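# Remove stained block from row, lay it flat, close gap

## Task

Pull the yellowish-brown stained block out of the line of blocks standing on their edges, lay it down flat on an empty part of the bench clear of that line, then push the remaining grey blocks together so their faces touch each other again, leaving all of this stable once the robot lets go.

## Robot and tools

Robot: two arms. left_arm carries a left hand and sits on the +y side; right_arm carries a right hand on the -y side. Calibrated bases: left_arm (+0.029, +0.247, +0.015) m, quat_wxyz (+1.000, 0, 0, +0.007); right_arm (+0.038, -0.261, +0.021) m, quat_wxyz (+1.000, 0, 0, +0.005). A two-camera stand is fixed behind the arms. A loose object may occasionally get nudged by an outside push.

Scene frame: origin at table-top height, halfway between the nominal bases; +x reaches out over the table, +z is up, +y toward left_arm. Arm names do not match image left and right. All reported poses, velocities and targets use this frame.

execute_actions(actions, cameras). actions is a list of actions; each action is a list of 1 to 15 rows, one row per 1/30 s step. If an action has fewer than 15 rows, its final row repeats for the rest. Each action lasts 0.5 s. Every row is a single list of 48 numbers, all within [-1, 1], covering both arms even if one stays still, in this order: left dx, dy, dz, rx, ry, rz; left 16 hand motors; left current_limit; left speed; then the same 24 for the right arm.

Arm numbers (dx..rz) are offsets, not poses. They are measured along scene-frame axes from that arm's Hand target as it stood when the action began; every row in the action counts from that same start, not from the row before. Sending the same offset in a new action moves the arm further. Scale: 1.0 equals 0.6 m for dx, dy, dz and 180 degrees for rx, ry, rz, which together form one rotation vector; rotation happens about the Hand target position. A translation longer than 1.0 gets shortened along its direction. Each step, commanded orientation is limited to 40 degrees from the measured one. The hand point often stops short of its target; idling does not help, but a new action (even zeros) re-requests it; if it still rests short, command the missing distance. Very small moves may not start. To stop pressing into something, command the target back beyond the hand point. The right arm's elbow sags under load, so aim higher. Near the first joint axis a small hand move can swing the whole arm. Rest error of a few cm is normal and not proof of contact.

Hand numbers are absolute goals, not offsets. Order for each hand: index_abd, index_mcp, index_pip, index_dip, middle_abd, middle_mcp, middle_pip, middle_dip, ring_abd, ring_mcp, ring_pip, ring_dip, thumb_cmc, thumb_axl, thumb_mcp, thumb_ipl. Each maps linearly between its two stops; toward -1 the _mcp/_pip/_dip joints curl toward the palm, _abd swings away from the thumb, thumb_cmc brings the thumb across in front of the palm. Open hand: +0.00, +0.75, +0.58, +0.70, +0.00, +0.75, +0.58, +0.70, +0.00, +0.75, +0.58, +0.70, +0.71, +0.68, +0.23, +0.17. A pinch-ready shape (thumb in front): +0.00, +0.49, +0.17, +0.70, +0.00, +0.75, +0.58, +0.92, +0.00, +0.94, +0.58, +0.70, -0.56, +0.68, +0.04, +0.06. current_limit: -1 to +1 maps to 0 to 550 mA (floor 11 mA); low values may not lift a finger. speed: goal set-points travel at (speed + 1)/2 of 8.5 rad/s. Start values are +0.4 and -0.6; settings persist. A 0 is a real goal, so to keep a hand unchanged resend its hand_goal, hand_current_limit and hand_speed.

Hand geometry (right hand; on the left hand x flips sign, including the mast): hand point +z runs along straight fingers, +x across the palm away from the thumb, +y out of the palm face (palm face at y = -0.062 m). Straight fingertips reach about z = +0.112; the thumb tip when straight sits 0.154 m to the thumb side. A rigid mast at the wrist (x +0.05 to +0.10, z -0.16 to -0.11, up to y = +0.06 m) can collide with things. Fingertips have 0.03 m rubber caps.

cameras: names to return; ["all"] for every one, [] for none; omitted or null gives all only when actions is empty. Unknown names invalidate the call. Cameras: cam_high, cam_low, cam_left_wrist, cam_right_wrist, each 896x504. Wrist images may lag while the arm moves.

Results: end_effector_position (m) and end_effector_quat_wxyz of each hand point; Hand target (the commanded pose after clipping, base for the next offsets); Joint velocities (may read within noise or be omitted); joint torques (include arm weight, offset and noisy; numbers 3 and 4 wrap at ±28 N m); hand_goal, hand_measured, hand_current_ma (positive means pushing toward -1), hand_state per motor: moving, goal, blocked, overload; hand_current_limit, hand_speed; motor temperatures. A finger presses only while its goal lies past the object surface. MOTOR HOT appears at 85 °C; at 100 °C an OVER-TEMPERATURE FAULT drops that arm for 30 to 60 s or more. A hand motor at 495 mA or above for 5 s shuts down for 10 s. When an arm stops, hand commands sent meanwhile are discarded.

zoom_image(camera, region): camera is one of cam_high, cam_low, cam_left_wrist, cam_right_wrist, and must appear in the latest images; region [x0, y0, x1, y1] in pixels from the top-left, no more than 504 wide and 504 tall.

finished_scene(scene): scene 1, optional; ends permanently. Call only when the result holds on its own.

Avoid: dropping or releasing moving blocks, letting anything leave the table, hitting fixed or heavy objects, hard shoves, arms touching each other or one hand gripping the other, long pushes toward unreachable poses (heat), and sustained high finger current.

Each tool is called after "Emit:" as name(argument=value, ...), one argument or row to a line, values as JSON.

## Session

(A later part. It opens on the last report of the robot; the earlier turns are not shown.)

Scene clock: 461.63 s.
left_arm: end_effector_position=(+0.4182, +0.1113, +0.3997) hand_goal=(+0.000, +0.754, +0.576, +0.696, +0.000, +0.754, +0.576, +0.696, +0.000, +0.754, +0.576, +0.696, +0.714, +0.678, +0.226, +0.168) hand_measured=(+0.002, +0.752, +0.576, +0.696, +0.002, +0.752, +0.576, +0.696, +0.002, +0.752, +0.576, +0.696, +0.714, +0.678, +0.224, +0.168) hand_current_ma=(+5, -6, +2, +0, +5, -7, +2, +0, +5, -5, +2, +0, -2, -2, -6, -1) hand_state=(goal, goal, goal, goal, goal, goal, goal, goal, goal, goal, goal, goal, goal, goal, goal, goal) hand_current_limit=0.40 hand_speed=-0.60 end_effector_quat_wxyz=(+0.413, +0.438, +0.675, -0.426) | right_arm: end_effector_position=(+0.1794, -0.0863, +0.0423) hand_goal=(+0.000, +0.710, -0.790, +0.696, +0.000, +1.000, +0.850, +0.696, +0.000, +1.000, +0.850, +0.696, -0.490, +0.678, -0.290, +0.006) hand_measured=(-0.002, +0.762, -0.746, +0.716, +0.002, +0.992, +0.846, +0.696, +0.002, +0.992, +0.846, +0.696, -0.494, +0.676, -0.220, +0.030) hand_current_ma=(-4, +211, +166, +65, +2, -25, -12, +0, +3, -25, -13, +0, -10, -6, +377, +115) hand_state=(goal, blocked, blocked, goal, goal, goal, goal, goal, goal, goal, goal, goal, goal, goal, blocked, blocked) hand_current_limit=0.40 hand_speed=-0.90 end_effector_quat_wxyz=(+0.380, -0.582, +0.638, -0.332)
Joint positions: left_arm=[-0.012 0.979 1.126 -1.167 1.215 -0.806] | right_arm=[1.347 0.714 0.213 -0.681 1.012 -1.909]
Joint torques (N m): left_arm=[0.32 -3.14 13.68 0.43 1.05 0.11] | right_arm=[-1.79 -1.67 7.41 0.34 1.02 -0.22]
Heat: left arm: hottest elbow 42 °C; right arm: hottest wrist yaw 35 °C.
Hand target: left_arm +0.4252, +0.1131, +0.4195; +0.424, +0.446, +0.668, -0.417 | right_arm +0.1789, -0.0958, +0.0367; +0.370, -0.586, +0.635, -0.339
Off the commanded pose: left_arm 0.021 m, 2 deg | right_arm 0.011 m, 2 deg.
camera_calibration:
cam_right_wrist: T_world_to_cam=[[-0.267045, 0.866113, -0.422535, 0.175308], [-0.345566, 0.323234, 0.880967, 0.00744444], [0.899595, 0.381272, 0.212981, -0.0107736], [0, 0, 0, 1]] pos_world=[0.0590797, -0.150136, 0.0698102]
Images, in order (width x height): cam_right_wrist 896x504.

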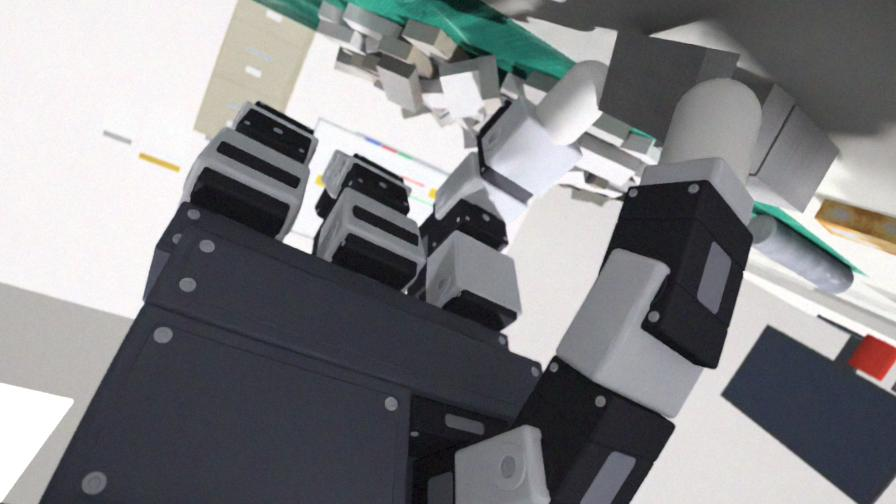

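Emit:
execute_actions(
  actions=[
    [[0,0,0,0,0,0,0,0.754,0.576,0.696,0,0.754,0.576,0.696,0,0.754,0.576,0.696,0.714,0.678,0.226,0.168,0.4,-0.6,0,-0.004,0,0,0,0,0,0.735,-0.79,0.696,0,1,0.85,0.696,0,1,0.85,0.696,-0.49,0.678,-0.25,0.005,0.4,-0.95]],
    [[0,0,0,0,0,0,0,0.754,0.576,0.696,0,0.754,0.576,0.696,0,0.754,0.576,0.696,0.714,0.678,0.226,0.168,0.4,-0.6,0,-0.004,0,0,0,0,0,0.75,-0.79,0.696,0,1,0.85,0.696,0,1,0.85,0.696,-0.49,0.678,-0.23,0.005,0.4,-0.95]],
  ],
  cameras=["cam_right_wrist"],
)

Emit:
zoom_image(
  camera="cam_right_wrist",
  region=[540, 0, 860, 230],
)

Scene clock: 463.67 s.
left_arm: end_effector_position=(+0.4182, +0.1113, +0.3997) hand_goal=(+0.000, +0.754, +0.576, +0.696, +0.000, +0.754, +0.576, +0.696, +0.000, +0.754, +0.576, +0.696, +0.714, +0.678, +0.226, +0.168) hand_measured=(+0.002, +0.752, +0.576, +0.696, +0.002, +0.752, +0.576, +0.696, +0.002, +0.752, +0.576, +0.696, +0.714, +0.678, +0.224, +0.168) hand_current_ma=(+5, -6, +2, +0, +5, -7, +2, +0, +5, -5, +2, +0, -2, -2, -6, -1) hand_state=(goal, goal, goal, goal, goal, goal, goal, goal, goal, goal, goal, goal, goal, goal, goal, goal) hand_current_limit=0.40 hand_speed=-0.60 end_effector_quat_wxyz=(+0.413, +0.438, +0.675, -0.426) | right_arm: end_effector_position=(+0.1800, -0.0897, +0.0437) hand_goal=(+0.000, +0.750, -0.790, +0.696, +0.000, +1.000, +0.850, +0.696, +0.000, +1.000, +0.850, +0.696, -0.490, +0.678, -0.230, +0.006) hand_measured=(-0.002, +0.746, -0.786, +0.698, +0.002, +0.992, +0.846, +0.696, +0.002, +0.992, +0.846, +0.696, -0.494, +0.676, -0.226, +0.008) hand_current_ma=(-4, -10, +14, +7, +2, -25, -12, +0, +3, -25, -13, +0, -10, -6, +15, +11) hand_state=(goal, goal, goal, goal, goal, goal, goal, goal, goal, goal, goal, goal, goal, goal, goal, goal) hand_current_limit=0.40 hand_speed=-0.95 end_effector_quat_wxyz=(+0.382, -0.579, +0.640, -0.331)
Joint positions: left_arm=[-0.012 0.979 1.126 -1.167 1.215 -0.806] | right_arm=[1.339 0.679 0.206 -0.69 1.009 -1.92]
Joint torques (N m): left_arm=[0.26 -3.14 13.68 0.43 1.06 0.11] | right_arm=[-1.79 -1.26 7.41 0.28 1.01 -0.25]
Heat: left arm: hottest elbow 42 °C; right arm: hottest wrist yaw 35 °C.
Hand target: left_arm +0.4252, +0.1131, +0.4195; +0.424, +0.446, +0.668, -0.417 | right_arm +0.1789, -0.1007, +0.0367; +0.370, -0.586, +0.636, -0.339
Off the commanded pose: left_arm 0.021 m, 2 deg | right_arm 0.013 m, 2 deg.
camera_calibration:
cam_right_wrist: T_world_to_cam=[[-0.264928, 0.869712, -0.416431, 0.178691], [-0.346092, 0.317325, 0.882907, 0.00695722], [0.900019, 0.37803, 0.216932, -0.0108159], [0, 0, 0, 1]] pos_world=[0.0594824, -0.153528, 0.0706161]
Images, in order (width x height): cam_right_wrist 896x504.

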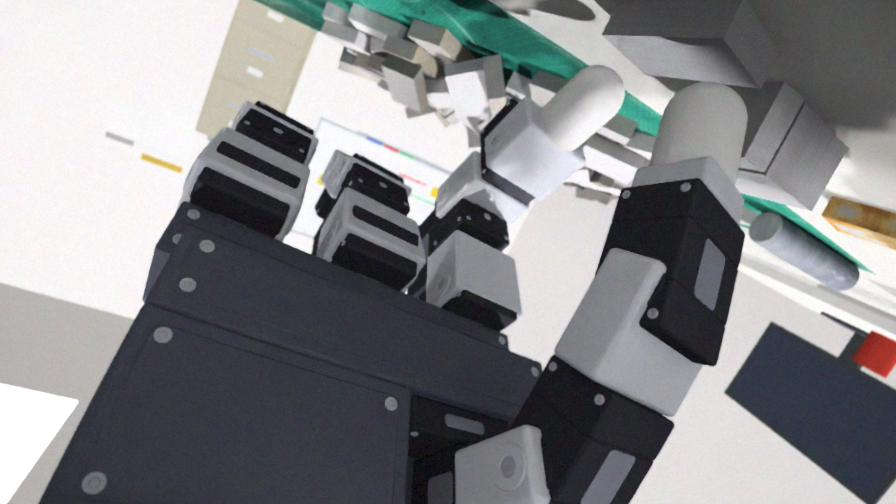

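Scaled by 1.575 from the camera's 896x504 image, which has a finer 1280x720 frame.

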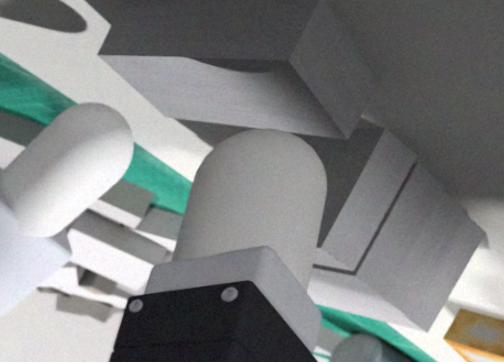

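Emit:
execute_actions(
  actions=[
    [[0,0,0,0,0,0,0,0.754,0.576,0.696,0,0.754,0.576,0.696,0,0.754,0.576,0.696,0.714,0.678,0.226,0.168,0.4,-0.6,0,0.012,0.006,0,0,0,0,0.88,-0.79,0.696,0,1,0.85,0.696,0,1,0.85,0.696,-0.49,0.678,-0.16,0.005,0.5,-0.9]],
  ],
  cameras=["cam_right_wrist","cam_left_wrist"],
)

Emit:
zoom_image(
  camera="cam_left_wrist",
  region=[200, 220, 360, 360],
)

Scene clock: 466.40 s.
left_arm: end_effector_position=(+0.4182, +0.1113, +0.3997) hand_goal=(+0.000, +0.754, +0.576, +0.696, +0.000, +0.754, +0.576, +0.696, +0.000, +0.754, +0.576, +0.696, +0.714, +0.678, +0.226, +0.168) hand_measured=(+0.002, +0.752, +0.576, +0.696, +0.002, +0.752, +0.576, +0.696, +0.002, +0.752, +0.576, +0.696, +0.714, +0.678, +0.224, +0.168) hand_current_ma=(+5, -6, +2, +0, +5, -7, +2, +0, +5, -5, +2, +0, -2, -2, -6, -1) hand_state=(goal, goal, goal, goal, goal, goal, goal, goal, goal, goal, goal, goal, goal, goal, goal, goal) hand_current_limit=0.40 hand_speed=-0.60 end_effector_quat_wxyz=(+0.413, +0.438, +0.675, -0.426) | right_arm: end_effector_position=(+0.1794, -0.0925, +0.0400) hand_goal=(+0.000, +0.880, -0.790, +0.696, +0.000, +1.000, +0.850, +0.696, +0.000, +1.000, +0.850, +0.696, -0.490, +0.678, -0.160, +0.006) hand_measured=(-0.002, +0.864, -0.786, +0.698, +0.002, +0.992, +0.846, +0.696, +0.002, +0.992, +0.846, +0.696, -0.494, +0.676, -0.162, +0.008) hand_current_ma=(-4, -57, +12, +7, +2, -25, -12, +0, +3, -25, -13, +0, -10, -6, -5, +10) hand_state=(goal, goal, goal, goal, goal, goal, goal, goal, goal, goal, goal, goal, goal, goal, goal, goal) hand_current_limit=0.50 hand_speed=-0.90 end_effector_quat_wxyz=(+0.374, -0.584, +0.637, -0.336)
Joint positions: left_arm=[-0.012 0.979 1.126 -1.167 1.215 -0.806] | right_arm=[1.339 0.699 0.206 -0.693 1.009 -1.921]
Joint torques (N m): left_arm=[0.26 -3.14 13.7 0.43 1.05 0.11] | right_arm=[-0.91 -0.09 8.83 0.24 1.21 -0.03]
Heat: left arm: hottest elbow 42 °C; right arm: hottest wrist yaw 35 °C.
Hand target: left_arm +0.4252, +0.1131, +0.4195; +0.424, +0.446, +0.668, -0.417 | right_arm +0.1789, -0.0934, +0.0403; -0.370, +0.586, -0.636, +0.339
Off the commanded pose: left_arm 0.021 m, 2 deg | right_arm 0.001 m, 1 deg.
camera_calibration:
cam_left_wrist: T_world_to_cam=[[-0.36973, -0.32096, 0.871943, -0.196197], [-0.747672, 0.659919, -0.0741209, 0.221958], [-0.551622, -0.679332, -0.483965, 0.624447], [0, 0, 0, 1]] pos_world=[0.43787, 0.214761, 0.489734]
cam_right_wrist: T_world_to_cam=[[-0.267226, 0.860176, -0.434382, 0.179644], [-0.341886, 0.336821, 0.877306, 0.0120902], [0.900946, 0.382948, 0.204075, -0.00770177], [0, 0, 0, 1]] pos_world=[0.0590778, -0.155648, 0.0689989]
Images, in order (width x height): cam_left_wrist 896x504, cam_right_wrist 896x504.

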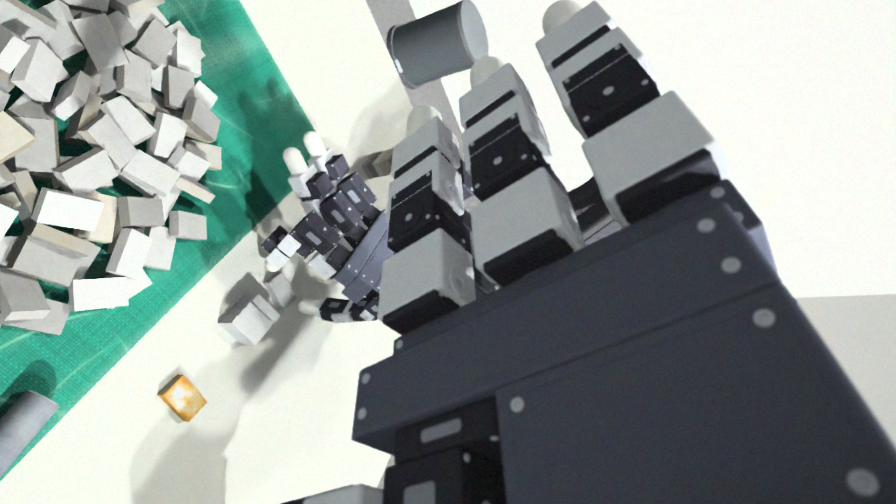

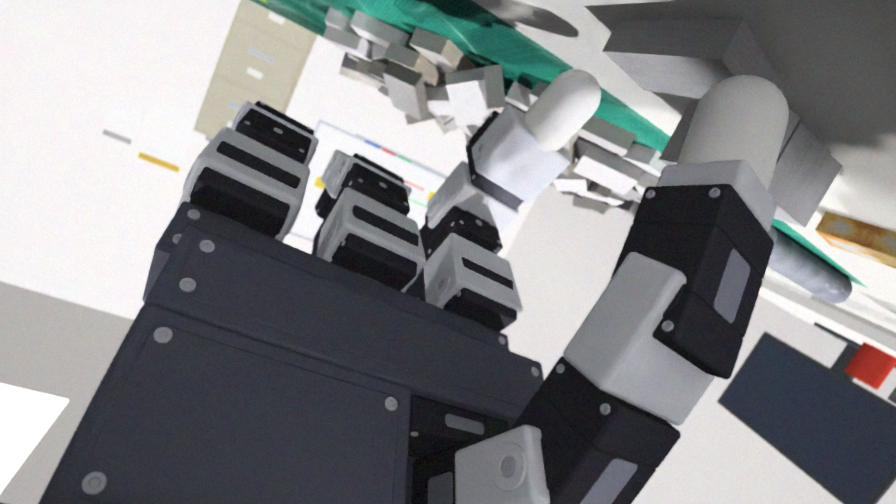

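Scaled by 3.150 from the camera's 896x504 image, which has a finer 1280x720 frame.

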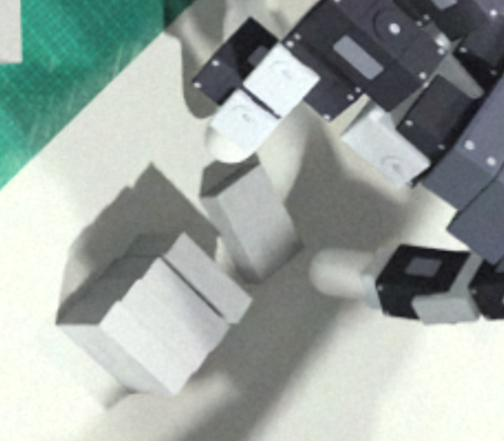

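Emit:
execute_actions(
  actions=[
    [[0,0,0,0,0,0,0,0.754,0.576,0.696,0,0.754,0.576,0.696,0,0.754,0.576,0.696,0.714,0.678,0.226,0.168,0.4,-0.6,0,0.02,0.004,0,0,0,0,0.88,-0.79,0.696,0,1,0.85,0.696,0,1,0.85,0.696,-0.49,0.678,-0.16,0.005,0.5,-0.9]],
  ],
  cameras=["cam_right_wrist"],
)

Scene clock: 469.20 s.
left_arm: end_effector_position=(+0.4182, +0.1113, +0.3997) hand_goal=(+0.000, +0.754, +0.576, +0.696, +0.000, +0.754, +0.576, +0.696, +0.000, +0.754, +0.576, +0.696, +0.714, +0.678, +0.226, +0.168) hand_measured=(+0.002, +0.752, +0.576, +0.696, +0.002, +0.752, +0.576, +0.696, +0.002, +0.752, +0.576, +0.696, +0.714, +0.678, +0.224, +0.168) hand_current_ma=(+5, -6, +2, +0, +5, -7, +2, +0, +5, -5, +2, +0, -2, -2, -6, -1) hand_state=(goal, goal, goal, goal, goal, goal, goal, goal, goal, goal, goal, goal, goal, goal, goal, goal) hand_current_limit=0.40 hand_speed=-0.60 end_effector_quat_wxyz=(+0.413, +0.438, +0.675, -0.426) | right_arm: end_effector_position=(+0.1771, -0.0973, +0.0298) hand_goal=(+0.000, +0.880, -0.790, +0.696, +0.000, +1.000, +0.850, +0.696, +0.000, +1.000, +0.850, +0.696, -0.490, +0.678, -0.160, +0.006) hand_measured=(-0.002, +0.864, -0.786, +0.698, +0.002, +0.992, +0.846, +0.696, +0.002, +0.992, +0.846, +0.696, -0.494, +0.676, -0.162, +0.008) hand_current_ma=(-4, -54, +11, +7, +2, -25, -12, +0, +3, -25, -13, +0, -10, -6, -5, +9) hand_state=(goal, goal, goal, goal, goal, goal, goal, goal, goal, goal, goal, goal, goal, goal, goal, goal) hand_current_limit=0.50 hand_speed=-0.90 end_effector_quat_wxyz=(-0.357, +0.594, -0.631, +0.349)
Joint positions: left_arm=[-0.012 0.979 1.126 -1.167 1.215 -0.806] | right_arm=[1.349 0.765 0.206 -0.693 1.014 -1.901]
Joint torques (N m): left_arm=[0.32 -3.19 13.67 0.44 1.06 0.1] | right_arm=[-0.44 -0.62 10.5 0.59 1.26 0.07]
Heat: left arm: hottest elbow 42 °C; right arm: hottest elbow 35 °C.
Hand target: left_arm +0.4252, +0.1131, +0.4195; +0.424, +0.446, +0.668, -0.417 | right_arm +0.1789, -0.0814, +0.0427; -0.371, +0.586, -0.636, +0.339
Off the commanded pose: left_arm 0.021 m, 2 deg | right_arm 0.021 m, 2 deg.
camera_calibration:
cam_right_wrist: T_world_to_cam=[[-0.270103, 0.838733, -0.472834, 0.178295], [-0.332953, 0.379426, 0.863237, 0.0249525], [0.903431, 0.390594, 0.176774, -0.00055824], [0, 0, 0, 1]] pos_world=[0.0569704, -0.158792, 0.0628629]
Images, in order (width x height): cam_right_wrist 896x504.

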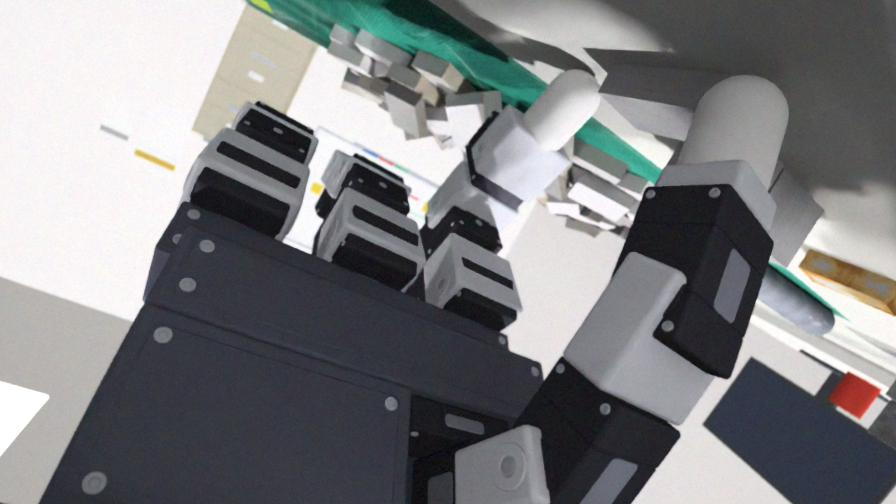

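Emit:
execute_actions(
  actions=[],
  cameras=["all"],
)

Scene clock: 470.87 s.
left_arm: end_effector_position=(+0.4182, +0.1113, +0.3997) hand_goal=(+0.000, +0.754, +0.576, +0.696, +0.000, +0.754, +0.576, +0.696, +0.000, +0.754, +0.576, +0.696, +0.714, +0.678, +0.226, +0.168) hand_measured=(+0.002, +0.752, +0.576, +0.696, +0.002, +0.752, +0.576, +0.696, +0.002, +0.752, +0.576, +0.696, +0.714, +0.678, +0.224, +0.168) hand_current_ma=(+5, -6, +2, +0, +5, -7, +2, +0, +5, -5, +2, +0, -2, -2, -6, -1) hand_state=(goal, goal, goal, goal, goal, goal, goal, goal, goal, goal, goal, goal, goal, goal, goal, goal) hand_current_limit=0.40 hand_speed=-0.60 end_effector_quat_wxyz=(+0.413, +0.438, +0.675, -0.426) | right_arm: end_effector_position=(+0.1771, -0.0972, +0.0298) hand_goal=(+0.000, +0.880, -0.790, +0.696, +0.000, +1.000, +0.850, +0.696, +0.000, +1.000, +0.850, +0.696, -0.490, +0.678, -0.160, +0.006) hand_measured=(-0.002, +0.864, -0.786, +0.698, +0.002, +0.992, +0.846, +0.696, +0.002, +0.992, +0.846, +0.696, -0.494, +0.676, -0.162, +0.008) hand_current_ma=(-4, -54, +11, +7, +2, -25, -12, +0, +3, -25, -13, +0, -10, -6, -5, +9) hand_state=(goal, goal, goal, goal, goal, goal, goal, goal, goal, goal, goal, goal, goal, goal, goal, goal) hand_current_limit=0.50 hand_speed=-0.90 end_effector_quat_wxyz=(-0.357, +0.594, -0.631, +0.349)
Joint positions: left_arm=[-0.012 0.979 1.126 -1.167 1.215 -0.806] | right_arm=[1.349 0.765 0.206 -0.693 1.014 -1.9]
Joint velocities: within noise
Joint torques (N m): left_arm=[0.38 -3.08 13.68 0.44 1.06 0.11] | right_arm=[-0.44 -0.62 10.48 0.61 1.26 0.07]
Motor temperatures (°C): left_arm=[29 29 42 27 31 29] | right_arm=[27 30 35 29 35 30]
Heat: left arm: hottest elbow 42 °C; right arm: hottest elbow 35 °C.
Hand target: left_arm +0.4252, +0.1131, +0.4195; +0.424, +0.446, +0.668, -0.417 | right_arm +0.1789, -0.0814, +0.0427; -0.371, +0.586, -0.636, +0.339
Off the commanded pose: left_arm 0.021 m, 2 deg | right_arm 0.020 m, 2 deg.
camera_calibration:
cam_left_wrist: T_world_to_cam=[[-0.36973, -0.32096, 0.871943, -0.196197], [-0.747672, 0.659919, -0.0741209, 0.221958], [-0.551622, -0.679332, -0.483965, 0.624447], [0, 0, 0, 1]] pos_world=[0.43787, 0.214761, 0.489734]
cam_right_wrist: T_world_to_cam=[[-0.269858, 0.839137, -0.472257, 0.178225], [-0.332762, 0.378963, 0.863514, 0.0248122], [0.903574, 0.390175, 0.176967, -0.000684647], [0, 0, 0, 1]] pos_world=[0.0569706, -0.158691, 0.0628635]

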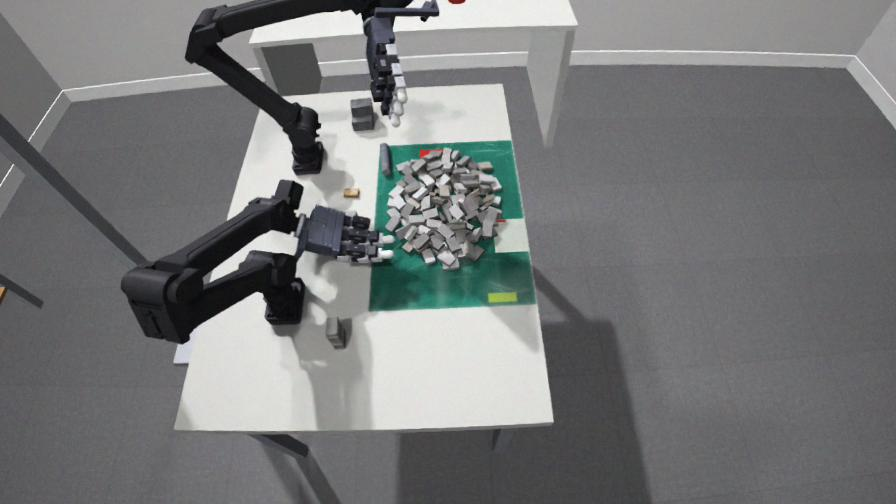

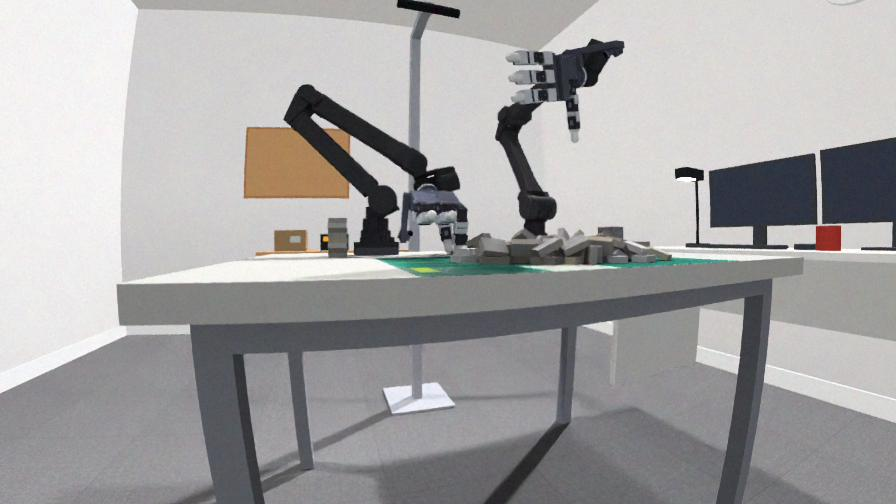

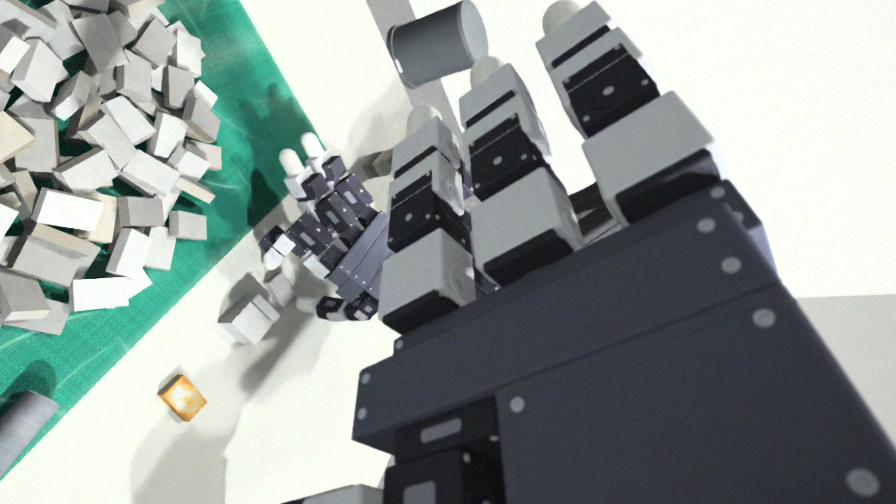

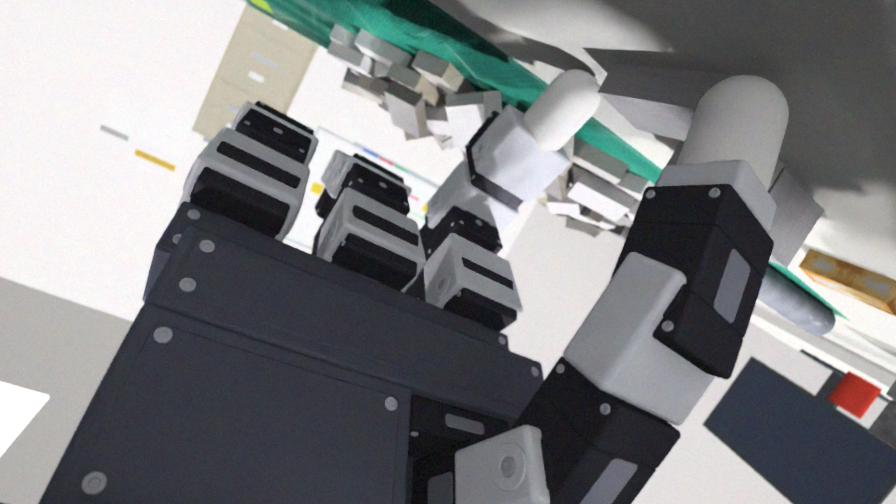

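Emit:
zoom_image(
  camera="cam_left_wrist",
  region=[180, 250, 340, 350],
)

Emit:
zoom_image(
  camera="cam_right_wrist",
  region=[500, 40, 896, 290],
)

Scaled by 3.150 from the camera's 896x504 image, which has a finer 1280x720 frame.

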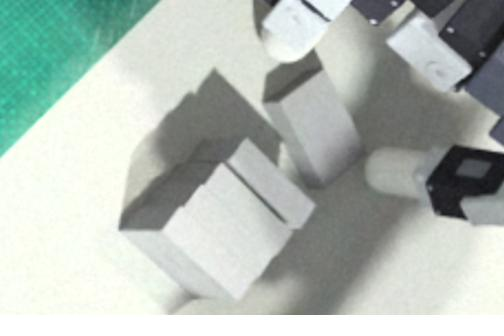

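Scaled by 1.273 from the camera's 896x504 image, which has a finer 1280x720 frame.

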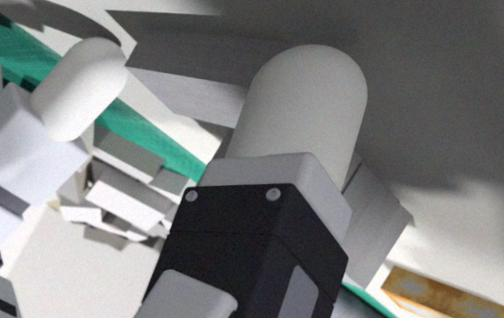

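Emit:
zoom_image(
  camera="cam_left_wrist",
  region=[210, 260, 310, 350],
)

Scaled by 5.040 from the camera's 896x504 image, which has a finer 1280x720 frame.

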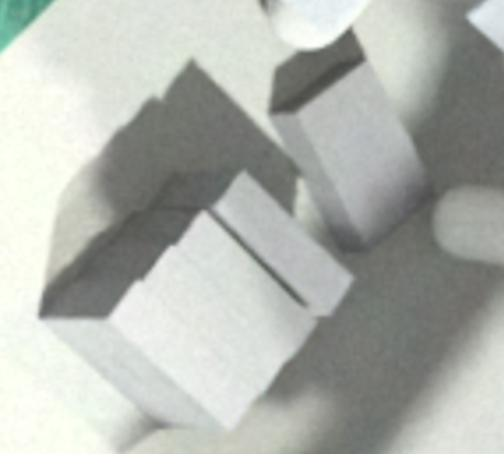

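Emit:
execute_actions(
  actions=[
    [[0,0,0,0,0,0,0,0.754,0.576,0.696,0,0.754,0.576,0.696,0,0.754,0.576,0.696,0.714,0.678,0.226,0.168,0.4,-0.6,0.0005,0.0068,0.0093,0,0,0,0,0.88,-0.79,0.696,0,1,0.85,0.696,0,1,0.85,0.696,-0.49,0.678,-0.16,0.005,0.5,-0.9]],
    [[0,0,0,0,0,0,0,0.754,0.576,0.696,0,0.754,0.576,0.696,0,0.754,0.576,0.696,0.714,0.678,0.226,0.168,0.4,-0.6,0.0005,0.0068,0.0093,0,0,0,0,0.88,-0.79,0.696,0,1,0.85,0.696,0,1,0.85,0.696,-0.49,0.678,-0.16,0.005,0.5,-0.9]],
  ],
)

Scene clock: 480.03 s.
left_arm: end_effector_position=(+0.4182, +0.1113, +0.3997) hand_goal=(+0.000, +0.754, +0.576, +0.696, +0.000, +0.754, +0.576, +0.696, +0.000, +0.754, +0.576, +0.696, +0.714, +0.678, +0.226, +0.168) hand_measured=(+0.002, +0.752, +0.576, +0.696, +0.002, +0.752, +0.576, +0.696, +0.002, +0.752, +0.576, +0.696, +0.714, +0.678, +0.224, +0.168) hand_current_ma=(+5, -6, +2, +0, +5, -7, +2, +0, +5, -5, +2, +0, -2, -2, -6, -1) hand_state=(goal, goal, goal, goal, goal, goal, goal, goal, goal, goal, goal, goal, goal, goal, goal, goal) hand_current_limit=0.40 hand_speed=-0.60 end_effector_quat_wxyz=(+0.413, +0.438, +0.675, -0.426) | right_arm: end_effector_position=(+0.1770, -0.0954, +0.0324) hand_goal=(+0.000, +0.880, -0.790, +0.696, +0.000, +1.000, +0.850, +0.696, +0.000, +1.000, +0.850, +0.696, -0.490, +0.678, -0.160, +0.006) hand_measured=(-0.002, +0.864, -0.786, +0.698, +0.002, +0.992, +0.846, +0.696, +0.002, +0.992, +0.846, +0.696, -0.494, +0.676, -0.162, +0.008) hand_current_ma=(-4, -54, +11, +7, +2, -25, -12, +0, +3, -25, -13, +0, -10, -6, -5, +9) hand_state=(goal, goal, goal, goal, goal, goal, goal, goal, goal, goal, goal, goal, goal, goal, goal, goal) hand_current_limit=0.50 hand_speed=-0.90 end_effector_quat_wxyz=(-0.353, +0.596, -0.629, +0.351)
Joint positions: left_arm=[-0.012 0.979 1.126 -1.167 1.215 -0.806] | right_arm=[1.352 0.777 0.22 -0.708 1.015 -1.896]
Joint torques (N m): left_arm=[0.32 -3.19 13.7 0.43 1.05 0.11] | right_arm=[-0.44 -0.67 12.04 0.14 1.26 0.05]
Heat: left arm: hottest elbow 42 °C; right arm: hottest elbow 37 °C.
Hand target: left_arm +0.4252, +0.1131, +0.4195; +0.424, +0.446, +0.668, -0.417 | right_arm +0.1795, -0.0732, +0.0539; -0.371, +0.586, -0.636, +0.339
Off the commanded pose: left_arm 0.021 m, 2 deg | right_arm 0.031 m, 3 deg.

Emit:
execute_actions(
  actions=[
    [[0,0,0,0,0,0,0,0.754,0.576,0.696,0,0.754,0.576,0.696,0,0.754,0.576,0.696,0.714,0.678,0.226,0.168,0.4,-0.6,-0.004,0.004,0.0093,0,0,-0.012,0,0.88,-0.79,0.696,0,1,0.85,0.696,0,1,0.85,0.696,-0.49,0.678,-0.16,0.005,0.5,-0.9]],
    [[0,0,0,0,0,0,0,0.754,0.576,0.696,0,0.754,0.576,0.696,0,0.754,0.576,0.696,0.714,0.678,0.226,0.168,0.4,-0.6,-0.004,0.004,0.0093,0,0,-0.012,0,0.88,-0.79,0.696,0,1,0.85,0.696,0,1,0.85,0.696,-0.49,0.678,-0.16,0.005,0.5,-0.9]],
  ],
)

Scene clock: 484.23 s.
left_arm: end_effector_position=(+0.4182, +0.1113, +0.3997) hand_goal=(+0.000, +0.754, +0.576, +0.696, +0.000, +0.754, +0.576, +0.696, +0.000, +0.754, +0.576, +0.696, +0.714, +0.678, +0.226, +0.168) hand_measured=(+0.002, +0.752, +0.576, +0.696, +0.002, +0.752, +0.576, +0.696, +0.002, +0.752, +0.576, +0.696, +0.714, +0.678, +0.224, +0.168) hand_current_ma=(+5, -6, +2, +0, +5, -7, +2, +0, +5, -5, +2, +0, -2, -2, -6, -1) hand_state=(goal, goal, goal, goal, goal, goal, goal, goal, goal, goal, goal, goal, goal, goal, goal, goal) hand_current_limit=0.40 hand_speed=-0.60 end_effector_quat_wxyz=(+0.413, +0.438, +0.675, -0.426) | right_arm: end_effector_position=(+0.1732, -0.0907, +0.0457) hand_goal=(+0.000, +0.880, -0.790, +0.696, +0.000, +1.000, +0.850, +0.696, +0.000, +1.000, +0.850, +0.696, -0.490, +0.678, -0.160, +0.006) hand_measured=(-0.002, +0.864, -0.786, +0.698, +0.002, +0.992, +0.846, +0.696, +0.002, +0.992, +0.846, +0.696, -0.494, +0.676, -0.162, +0.008) hand_current_ma=(-4, -54, +11, +7, +2, -25, -12, +0, +3, -25, -13, +0, -10, -6, -5, +9) hand_state=(goal, goal, goal, goal, goal, goal, goal, goal, goal, goal, goal, goal, goal, goal, goal, goal) hand_current_limit=0.50 hand_speed=-0.90 end_effector_quat_wxyz=(+0.342, -0.572, +0.651, -0.365)
Joint positions: left_arm=[-0.012 0.979 1.126 -1.167 1.215 -0.806] | right_arm=[1.405 0.862 0.299 -0.909 1.044 -1.653]
Joint torques (N m): left_arm=[0.32 -3.14 13.68 0.43 1.05 0.11] | right_arm=[-0.44 -1.32 11.62 -0.21 1.34 0.07]
Heat: left arm: hottest elbow 42 °C; right arm: hottest elbow 37 °C.
Hand target: left_arm +0.4252, +0.1131, +0.4195; +0.424, +0.446, +0.668, -0.417 | right_arm +0.1748, -0.0683, +0.0652; +0.358, -0.562, +0.657, -0.353
Off the commanded pose: left_arm 0.021 m, 2 deg | right_arm 0.030 m, 3 deg.

Emit:
execute_actions(
  actions=[
    [[0,0,0,0,0,0,0,0.754,0.576,0.696,0,0.754,0.576,0.696,0,0.754,0.576,0.696,0.714,0.678,0.226,0.168,0.4,-0.6,-0.004,0.002,0.006,0,0,-0.0106,0,0.88,-0.79,0.696,0,1,0.85,0.696,0,1,0.85,0.696,-0.49,0.678,-0.16,0.005,0.5,-0.9]],
    [[0,0,0,0,0,0,0,0.754,0.576,0.696,0,0.754,0.576,0.696,0,0.754,0.576,0.696,0.714,0.678,0.226,0.168,0.4,-0.6,-0.004,0.002,0.006,0,0,-0.0106,0,0.88,-0.79,0.696,0,1,0.85,0.696,0,1,0.85,0.696,-0.49,0.678,-0.16,0.005,0.5,-0.9]],
    [[0,0,0,0,0,0,0,0.754,0.576,0.696,0,0.754,0.576,0.696,0,0.754,0.576,0.696,0.714,0.678,0.226,0.168,0.4,-0.6,-0.003,0,0.004,0,0,-0.0106,0,0.88,-0.79,0.696,0,1,0.85,0.696,0,1,0.85,0.696,-0.49,0.678,-0.16,0.005,0.5,-0.9]],
  ],
  cameras=["cam_left_wrist"],
)

Scene clock: 486.63 s.
left_arm: end_effector_position=(+0.4182, +0.1113, +0.3997) hand_goal=(+0.000, +0.754, +0.576, +0.696, +0.000, +0.754, +0.576, +0.696, +0.000, +0.754, +0.576, +0.696, +0.714, +0.678, +0.226, +0.168) hand_measured=(+0.002, +0.752, +0.576, +0.696, +0.002, +0.752, +0.576, +0.696, +0.002, +0.752, +0.576, +0.696, +0.714, +0.678, +0.224, +0.168) hand_current_ma=(+5, -6, +2, +0, +5, -7, +2, +0, +5, -5, +2, +0, -2, -2, -6, -1) hand_state=(goal, goal, goal, goal, goal, goal, goal, goal, goal, goal, goal, goal, goal, goal, goal, goal) hand_current_limit=0.40 hand_speed=-0.60 end_effector_quat_wxyz=(+0.413, +0.438, +0.675, -0.426) | right_arm: end_effector_position=(+0.1682, -0.0878, +0.0590) hand_goal=(+0.000, +0.880, -0.790, +0.696, +0.000, +1.000, +0.850, +0.696, +0.000, +1.000, +0.850, +0.696, -0.490, +0.678, -0.160, +0.006) hand_measured=(-0.002, +0.864, -0.786, +0.698, +0.002, +0.992, +0.846, +0.696, +0.002, +0.992, +0.846, +0.696, -0.494, +0.676, -0.162, +0.008) hand_current_ma=(-4, -54, +11, +7, +2, -25, -12, +0, +3, -25, -13, +0, -10, -6, -5, +9) hand_state=(goal, goal, goal, goal, goal, goal, goal, goal, goal, goal, goal, goal, goal, goal, goal, goal) hand_current_limit=0.50 hand_speed=-0.90 end_effector_quat_wxyz=(+0.326, -0.536, +0.677, -0.384)
Joint positions: left_arm=[-0.012 0.979 1.126 -1.167 1.215 -0.806] | right_arm=[1.461 0.973 0.385 -1.153 1.048 -1.34]
Joint torques (N m): left_arm=[0.26 -3.14 13.68 0.42 1.05 0.1] | right_arm=[-0.44 -2.14 10.84 -0.68 1.13 0.06]
Heat: left arm: hottest elbow 43 °C; right arm: hottest elbow 38 °C.
Hand target: left_arm +0.4252, +0.1131, +0.4195; +0.424, +0.446, +0.668, -0.417 | right_arm +0.1681, -0.0661, +0.0746; +0.339, -0.528, +0.684, -0.371
Off the commanded pose: left_arm 0.021 m, 2 deg | right_arm 0.027 m, 3 deg.
camera_calibration:
cam_left_wrist: T_world_to_cam=[[-0.36973, -0.32096, 0.871943, -0.196197], [-0.747672, 0.659919, -0.0741209, 0.221958], [-0.551622, -0.679332, -0.483965, 0.624447], [0, 0, 0, 1]] pos_world=[0.43787, 0.214761, 0.489734]
Images, in order (width x height): cam_left_wrist 896x504.

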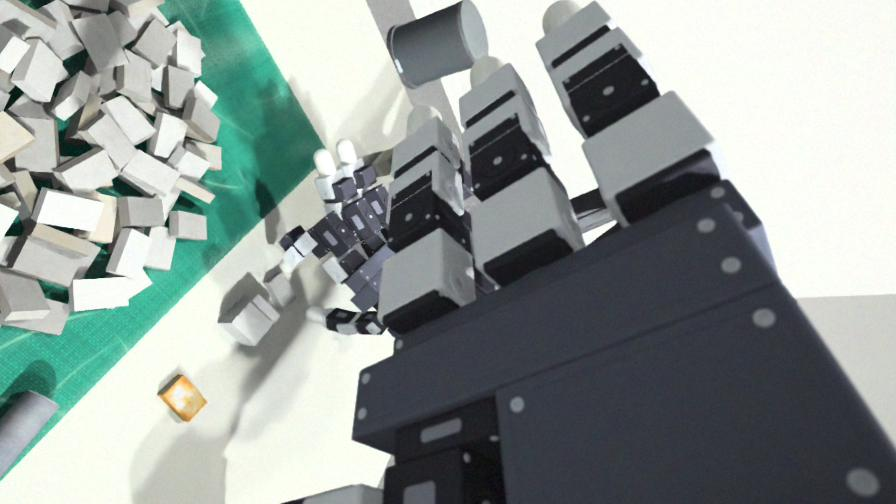

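Emit:
zoom_image(
  camera="cam_left_wrist",
  region=[210, 255, 310, 355],
)

Scaled by 5.040 from the camera's 896x504 image, which has a finer 1280x720 frame.

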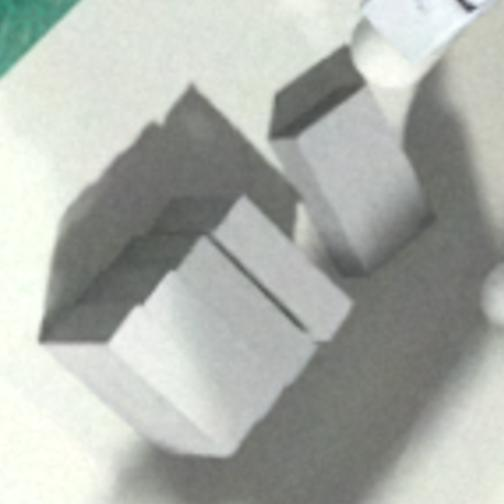

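Emit:
execute_actions(
  actions=[
    [[0,0,0,0,0,0,0,0.754,0.576,0.696,0,0.754,0.576,0.696,0,0.754,0.576,0.696,0.714,0.678,0.226,0.168,0.4,-0.6,0,-0.0085,-0.0147,0,0,0,0,0.88,-0.79,0.696,0,1,0.85,0.696,0,1,0.85,0.696,-0.49,0.678,-0.16,0.005,0.5,-0.9]],
    [[0,0,0,0,0,0,0,0.754,0.576,0.696,0,0.754,0.576,0.696,0,0.754,0.576,0.696,0.714,0.678,0.226,0.168,0.4,-0.6,0,-0.0085,-0.0147,0,0,0,0,0.88,-0.79,0.696,0,1,0.85,0.696,0,1,0.85,0.696,-0.49,0.678,-0.16,0.005,0.5,-0.9]],
    [[0,0,0,0,0,0,0,0.754,0.576,0.696,0,0.754,0.576,0.696,0,0.754,0.576,0.696,0.714,0.678,0.226,0.168,0.4,-0.6,0,-0.0085,-0.0147,0,0,0,0,0.88,-0.79,0.696,0,1,0.85,0.696,0,1,0.85,0.696,-0.49,0.678,-0.16,0.005,0.5,-0.9]],
    [[0,0,0,0,0,0,0,0.754,0.576,0.696,0,0.754,0.576,0.696,0,0.754,0.576,0.696,0.714,0.678,0.226,0.168,0.4,-0.6,0,-0.0085,-0.0147,0,0,0,0,0.88,-0.79,0.696,0,1,0.85,0.696,0,1,0.85,0.696,-0.49,0.678,-0.16,0.005,0.5,-0.9]],
  ],
  cameras=["cam_left_wrist"],
)

Scene clock: 489.63 s.
left_arm: end_effector_position=(+0.4182, +0.1113, +0.3997) hand_goal=(+0.000, +0.754, +0.576, +0.696, +0.000, +0.754, +0.576, +0.696, +0.000, +0.754, +0.576, +0.696, +0.714, +0.678, +0.226, +0.168) hand_measured=(+0.002, +0.752, +0.576, +0.696, +0.002, +0.752, +0.576, +0.696, +0.002, +0.752, +0.576, +0.696, +0.714, +0.678, +0.224, +0.168) hand_current_ma=(+5, -6, +2, +0, +5, -7, +2, +0, +5, -5, +2, +0, -2, -2, -6, -1) hand_state=(goal, goal, goal, goal, goal, goal, goal, goal, goal, goal, goal, goal, goal, goal, goal, goal) hand_current_limit=0.40 hand_speed=-0.60 end_effector_quat_wxyz=(+0.413, +0.438, +0.675, -0.426) | right_arm: end_effector_position=(+0.1687, -0.0817, +0.0457) hand_goal=(+0.000, +0.880, -0.790, +0.696, +0.000, +1.000, +0.850, +0.696, +0.000, +1.000, +0.850, +0.696, -0.490, +0.678, -0.160, +0.006) hand_measured=(-0.002, +0.864, -0.786, +0.698, +0.002, +0.992, +0.846, +0.696, +0.002, +0.992, +0.846, +0.696, -0.494, +0.676, -0.162, +0.008) hand_current_ma=(-4, -54, +11, +7, +2, -25, -12, +0, +3, -25, -13, +0, -10, -6, -5, +9) hand_state=(goal, goal, goal, goal, goal, goal, goal, goal, goal, goal, goal, goal, goal, goal, goal, goal) hand_current_limit=0.50 hand_speed=-0.90 end_effector_quat_wxyz=(+0.343, -0.525, +0.687, -0.367)
Joint positions: left_arm=[-0.012 0.979 1.126 -1.167 1.215 -0.806] | right_arm=[1.462 0.987 0.348 -1.05 1.048 -1.336]
Joint torques (N m): left_arm=[0.32 -3.08 13.68 0.43 1.05 0.11] | right_arm=[-1.03 -2.08 5.91 0.38 1.25 -0.1]
Heat: left arm: hottest elbow 43 °C; right arm: hottest elbow 38 °C.
Hand target: left_arm +0.4252, +0.1131, +0.4195; +0.424, +0.446, +0.668, -0.417 | right_arm +0.1681, -0.0864, +0.0394; +0.339, -0.528, +0.684, -0.370
Off the commanded pose: left_arm 0.021 m, 2 deg | right_arm 0.008 m, 1 deg.
camera_calibration:
cam_left_wrist: T_world_to_cam=[[-0.36973, -0.32096, 0.871943, -0.196197], [-0.747672, 0.659919, -0.0741209, 0.221958], [-0.551622, -0.679332, -0.483965, 0.624447], [0, 0, 0, 1]] pos_world=[0.43787, 0.214761, 0.489734]
Images, in order (width x height): cam_left_wrist 896x504.

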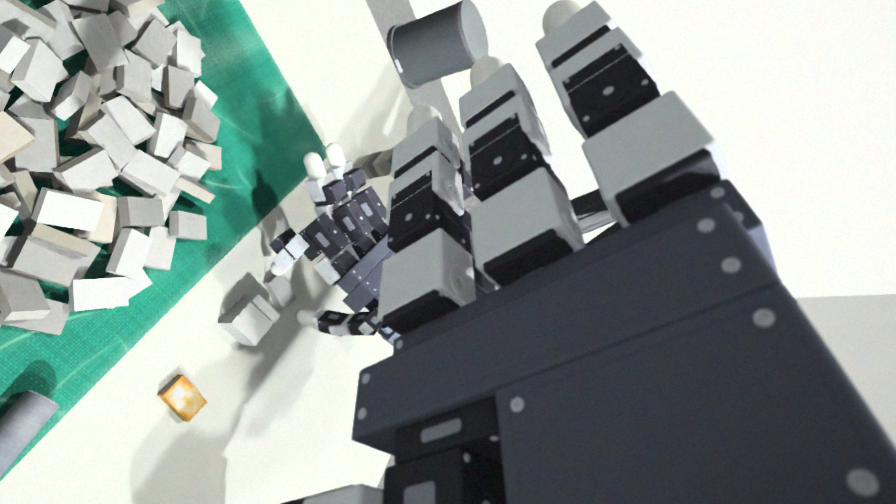

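Emit:
zoom_image(
  camera="cam_left_wrist",
  region=[220, 220, 370, 340],
)

Scaled by 3.360 from the camera's 896x504 image, which has a finer 1280x720 frame.

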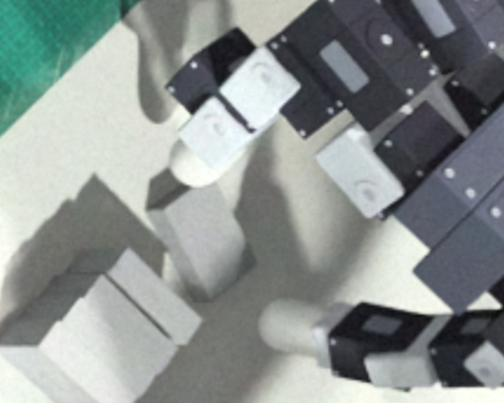

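Emit:
execute_actions(
  actions=[
    [[0,0,0,0,0,0,0,0.754,0.576,0.696,0,0.754,0.576,0.696,0,0.754,0.576,0.696,0.714,0.678,0.226,0.168,0.4,-0.6,0,-0.0085,-0.0147,0,0,0,0,0.88,-0.79,0.696,0,1,0.85,0.696,0,1,0.85,0.696,-0.49,0.678,-0.16,0.005,0.5,-0.9]],
    [[0,0,0,0,0,0,0,0.754,0.576,0.696,0,0.754,0.576,0.696,0,0.754,0.576,0.696,0.714,0.678,0.226,0.168,0.4,-0.6,-0.001,-0.0085,-0.0147,0,0,0,0,0.88,-0.79,0.696,0,1,0.85,0.696,0,1,0.85,0.696,-0.49,0.678,-0.16,0.005,0.5,-0.9]],
  ],
  cameras=["cam_left_wrist", "cam_right_wrist"],
)

Emit:
zoom_image(
  camera="cam_left_wrist",
  region=[220, 230, 340, 330],
)

Scene clock: 492.17 s.
left_arm: end_effector_position=(+0.4182, +0.1113, +0.3997) hand_goal=(+0.000, +0.754, +0.576, +0.696, +0.000, +0.754, +0.576, +0.696, +0.000, +0.754, +0.576, +0.696, +0.714, +0.678, +0.226, +0.168) hand_measured=(+0.002, +0.752, +0.576, +0.696, +0.002, +0.752, +0.576, +0.696, +0.002, +0.752, +0.576, +0.696, +0.714, +0.678, +0.224, +0.168) hand_current_ma=(+5, -6, +2, +0, +5, -7, +2, +0, +5, -5, +2, +0, -2, -2, -6, -1) hand_state=(goal, goal, goal, goal, goal, goal, goal, goal, goal, goal, goal, goal, goal, goal, goal, goal) hand_current_limit=0.40 hand_speed=-0.60 end_effector_quat_wxyz=(+0.413, +0.438, +0.675, -0.426) | right_arm: end_effector_position=(+0.1678, -0.0911, +0.0276) hand_goal=(+0.000, +0.880, -0.790, +0.696, +0.000, +1.000, +0.850, +0.696, +0.000, +1.000, +0.850, +0.696, -0.490, +0.678, -0.160, +0.006) hand_measured=(-0.002, +0.864, -0.786, +0.698, +0.002, +0.992, +0.846, +0.696, +0.002, +0.992, +0.846, +0.696, -0.494, +0.676, -0.162, +0.008) hand_current_ma=(-4, -54, +11, +7, +2, -25, -12, +0, +3, -25, -13, +0, -10, -6, -5, +9) hand_state=(goal, goal, goal, goal, goal, goal, goal, goal, goal, goal, goal, goal, goal, goal, goal, goal) hand_current_limit=0.50 hand_speed=-0.90 end_effector_quat_wxyz=(+0.344, -0.525, +0.687, -0.366)
Joint positions: left_arm=[-0.012 0.979 1.126 -1.167 1.215 -0.806] | right_arm=[1.462 1.006 0.296 -0.977 1.048 -1.336]
Joint torques (N m): left_arm=[0.38 -3.14 13.68 0.44 1.06 0.11] | right_arm=[-1.2 -1.96 5.57 0.39 1.26 -0.15]
Heat: left arm: hottest elbow 43 °C; right arm: hottest elbow 38 °C.
Hand target: left_arm +0.4252, +0.1131, +0.4195; +0.424, +0.446, +0.668, -0.417 | right_arm +0.1675, -0.0967, +0.0217; +0.339, -0.528, +0.684, -0.371
Off the commanded pose: left_arm 0.021 m, 2 deg | right_arm 0.008 m, 1 deg.
camera_calibration:
cam_left_wrist: T_world_to_cam=[[-0.36973, -0.32096, 0.871943, -0.196197], [-0.747672, 0.659919, -0.0741209, 0.221958], [-0.551622, -0.679332, -0.483965, 0.624447], [0, 0, 0, 1]] pos_world=[0.43787, 0.214761, 0.489734]
cam_right_wrist: T_world_to_cam=[[-0.111349, 0.896166, -0.429522, 0.146984], [-0.275247, 0.38749, 0.879824, 0.0120292], [0.954904, 0.216192, 0.20352, -0.0194326], [0, 0, 0, 1]] pos_world=[0.0382338, -0.132182, 0.0565042]
Images, in order (width x height): cam_left_wrist 896x504, cam_right_wrist 896x504.

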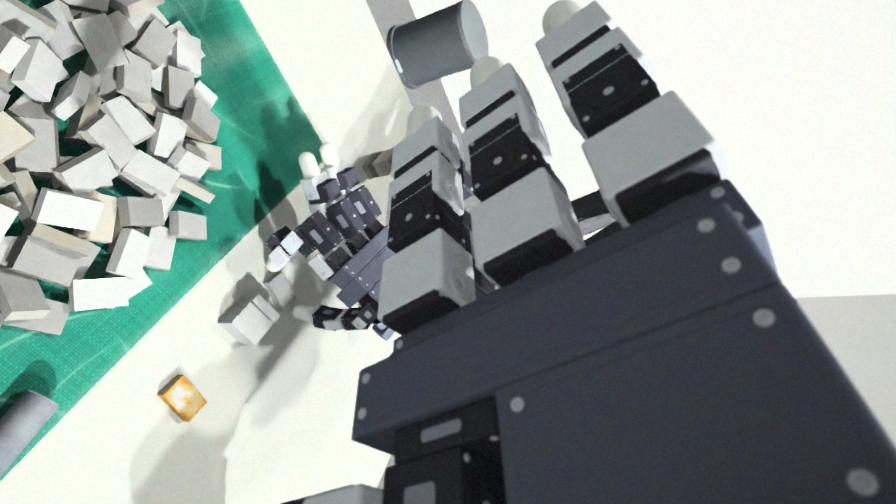

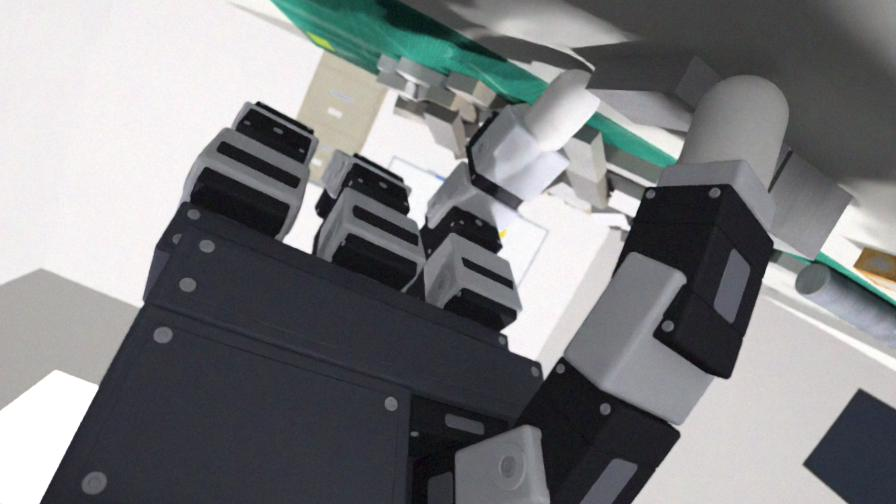

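Scaled by 4.200 from the camera's 896x504 image, which has a finer 1280x720 frame.

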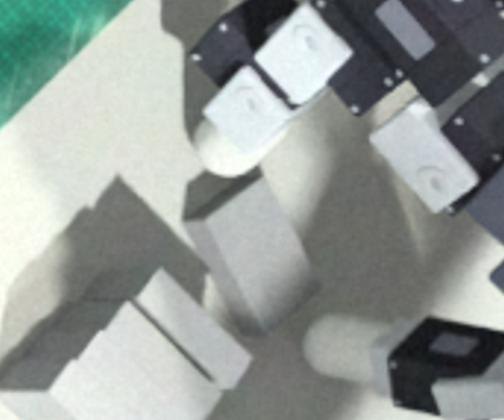

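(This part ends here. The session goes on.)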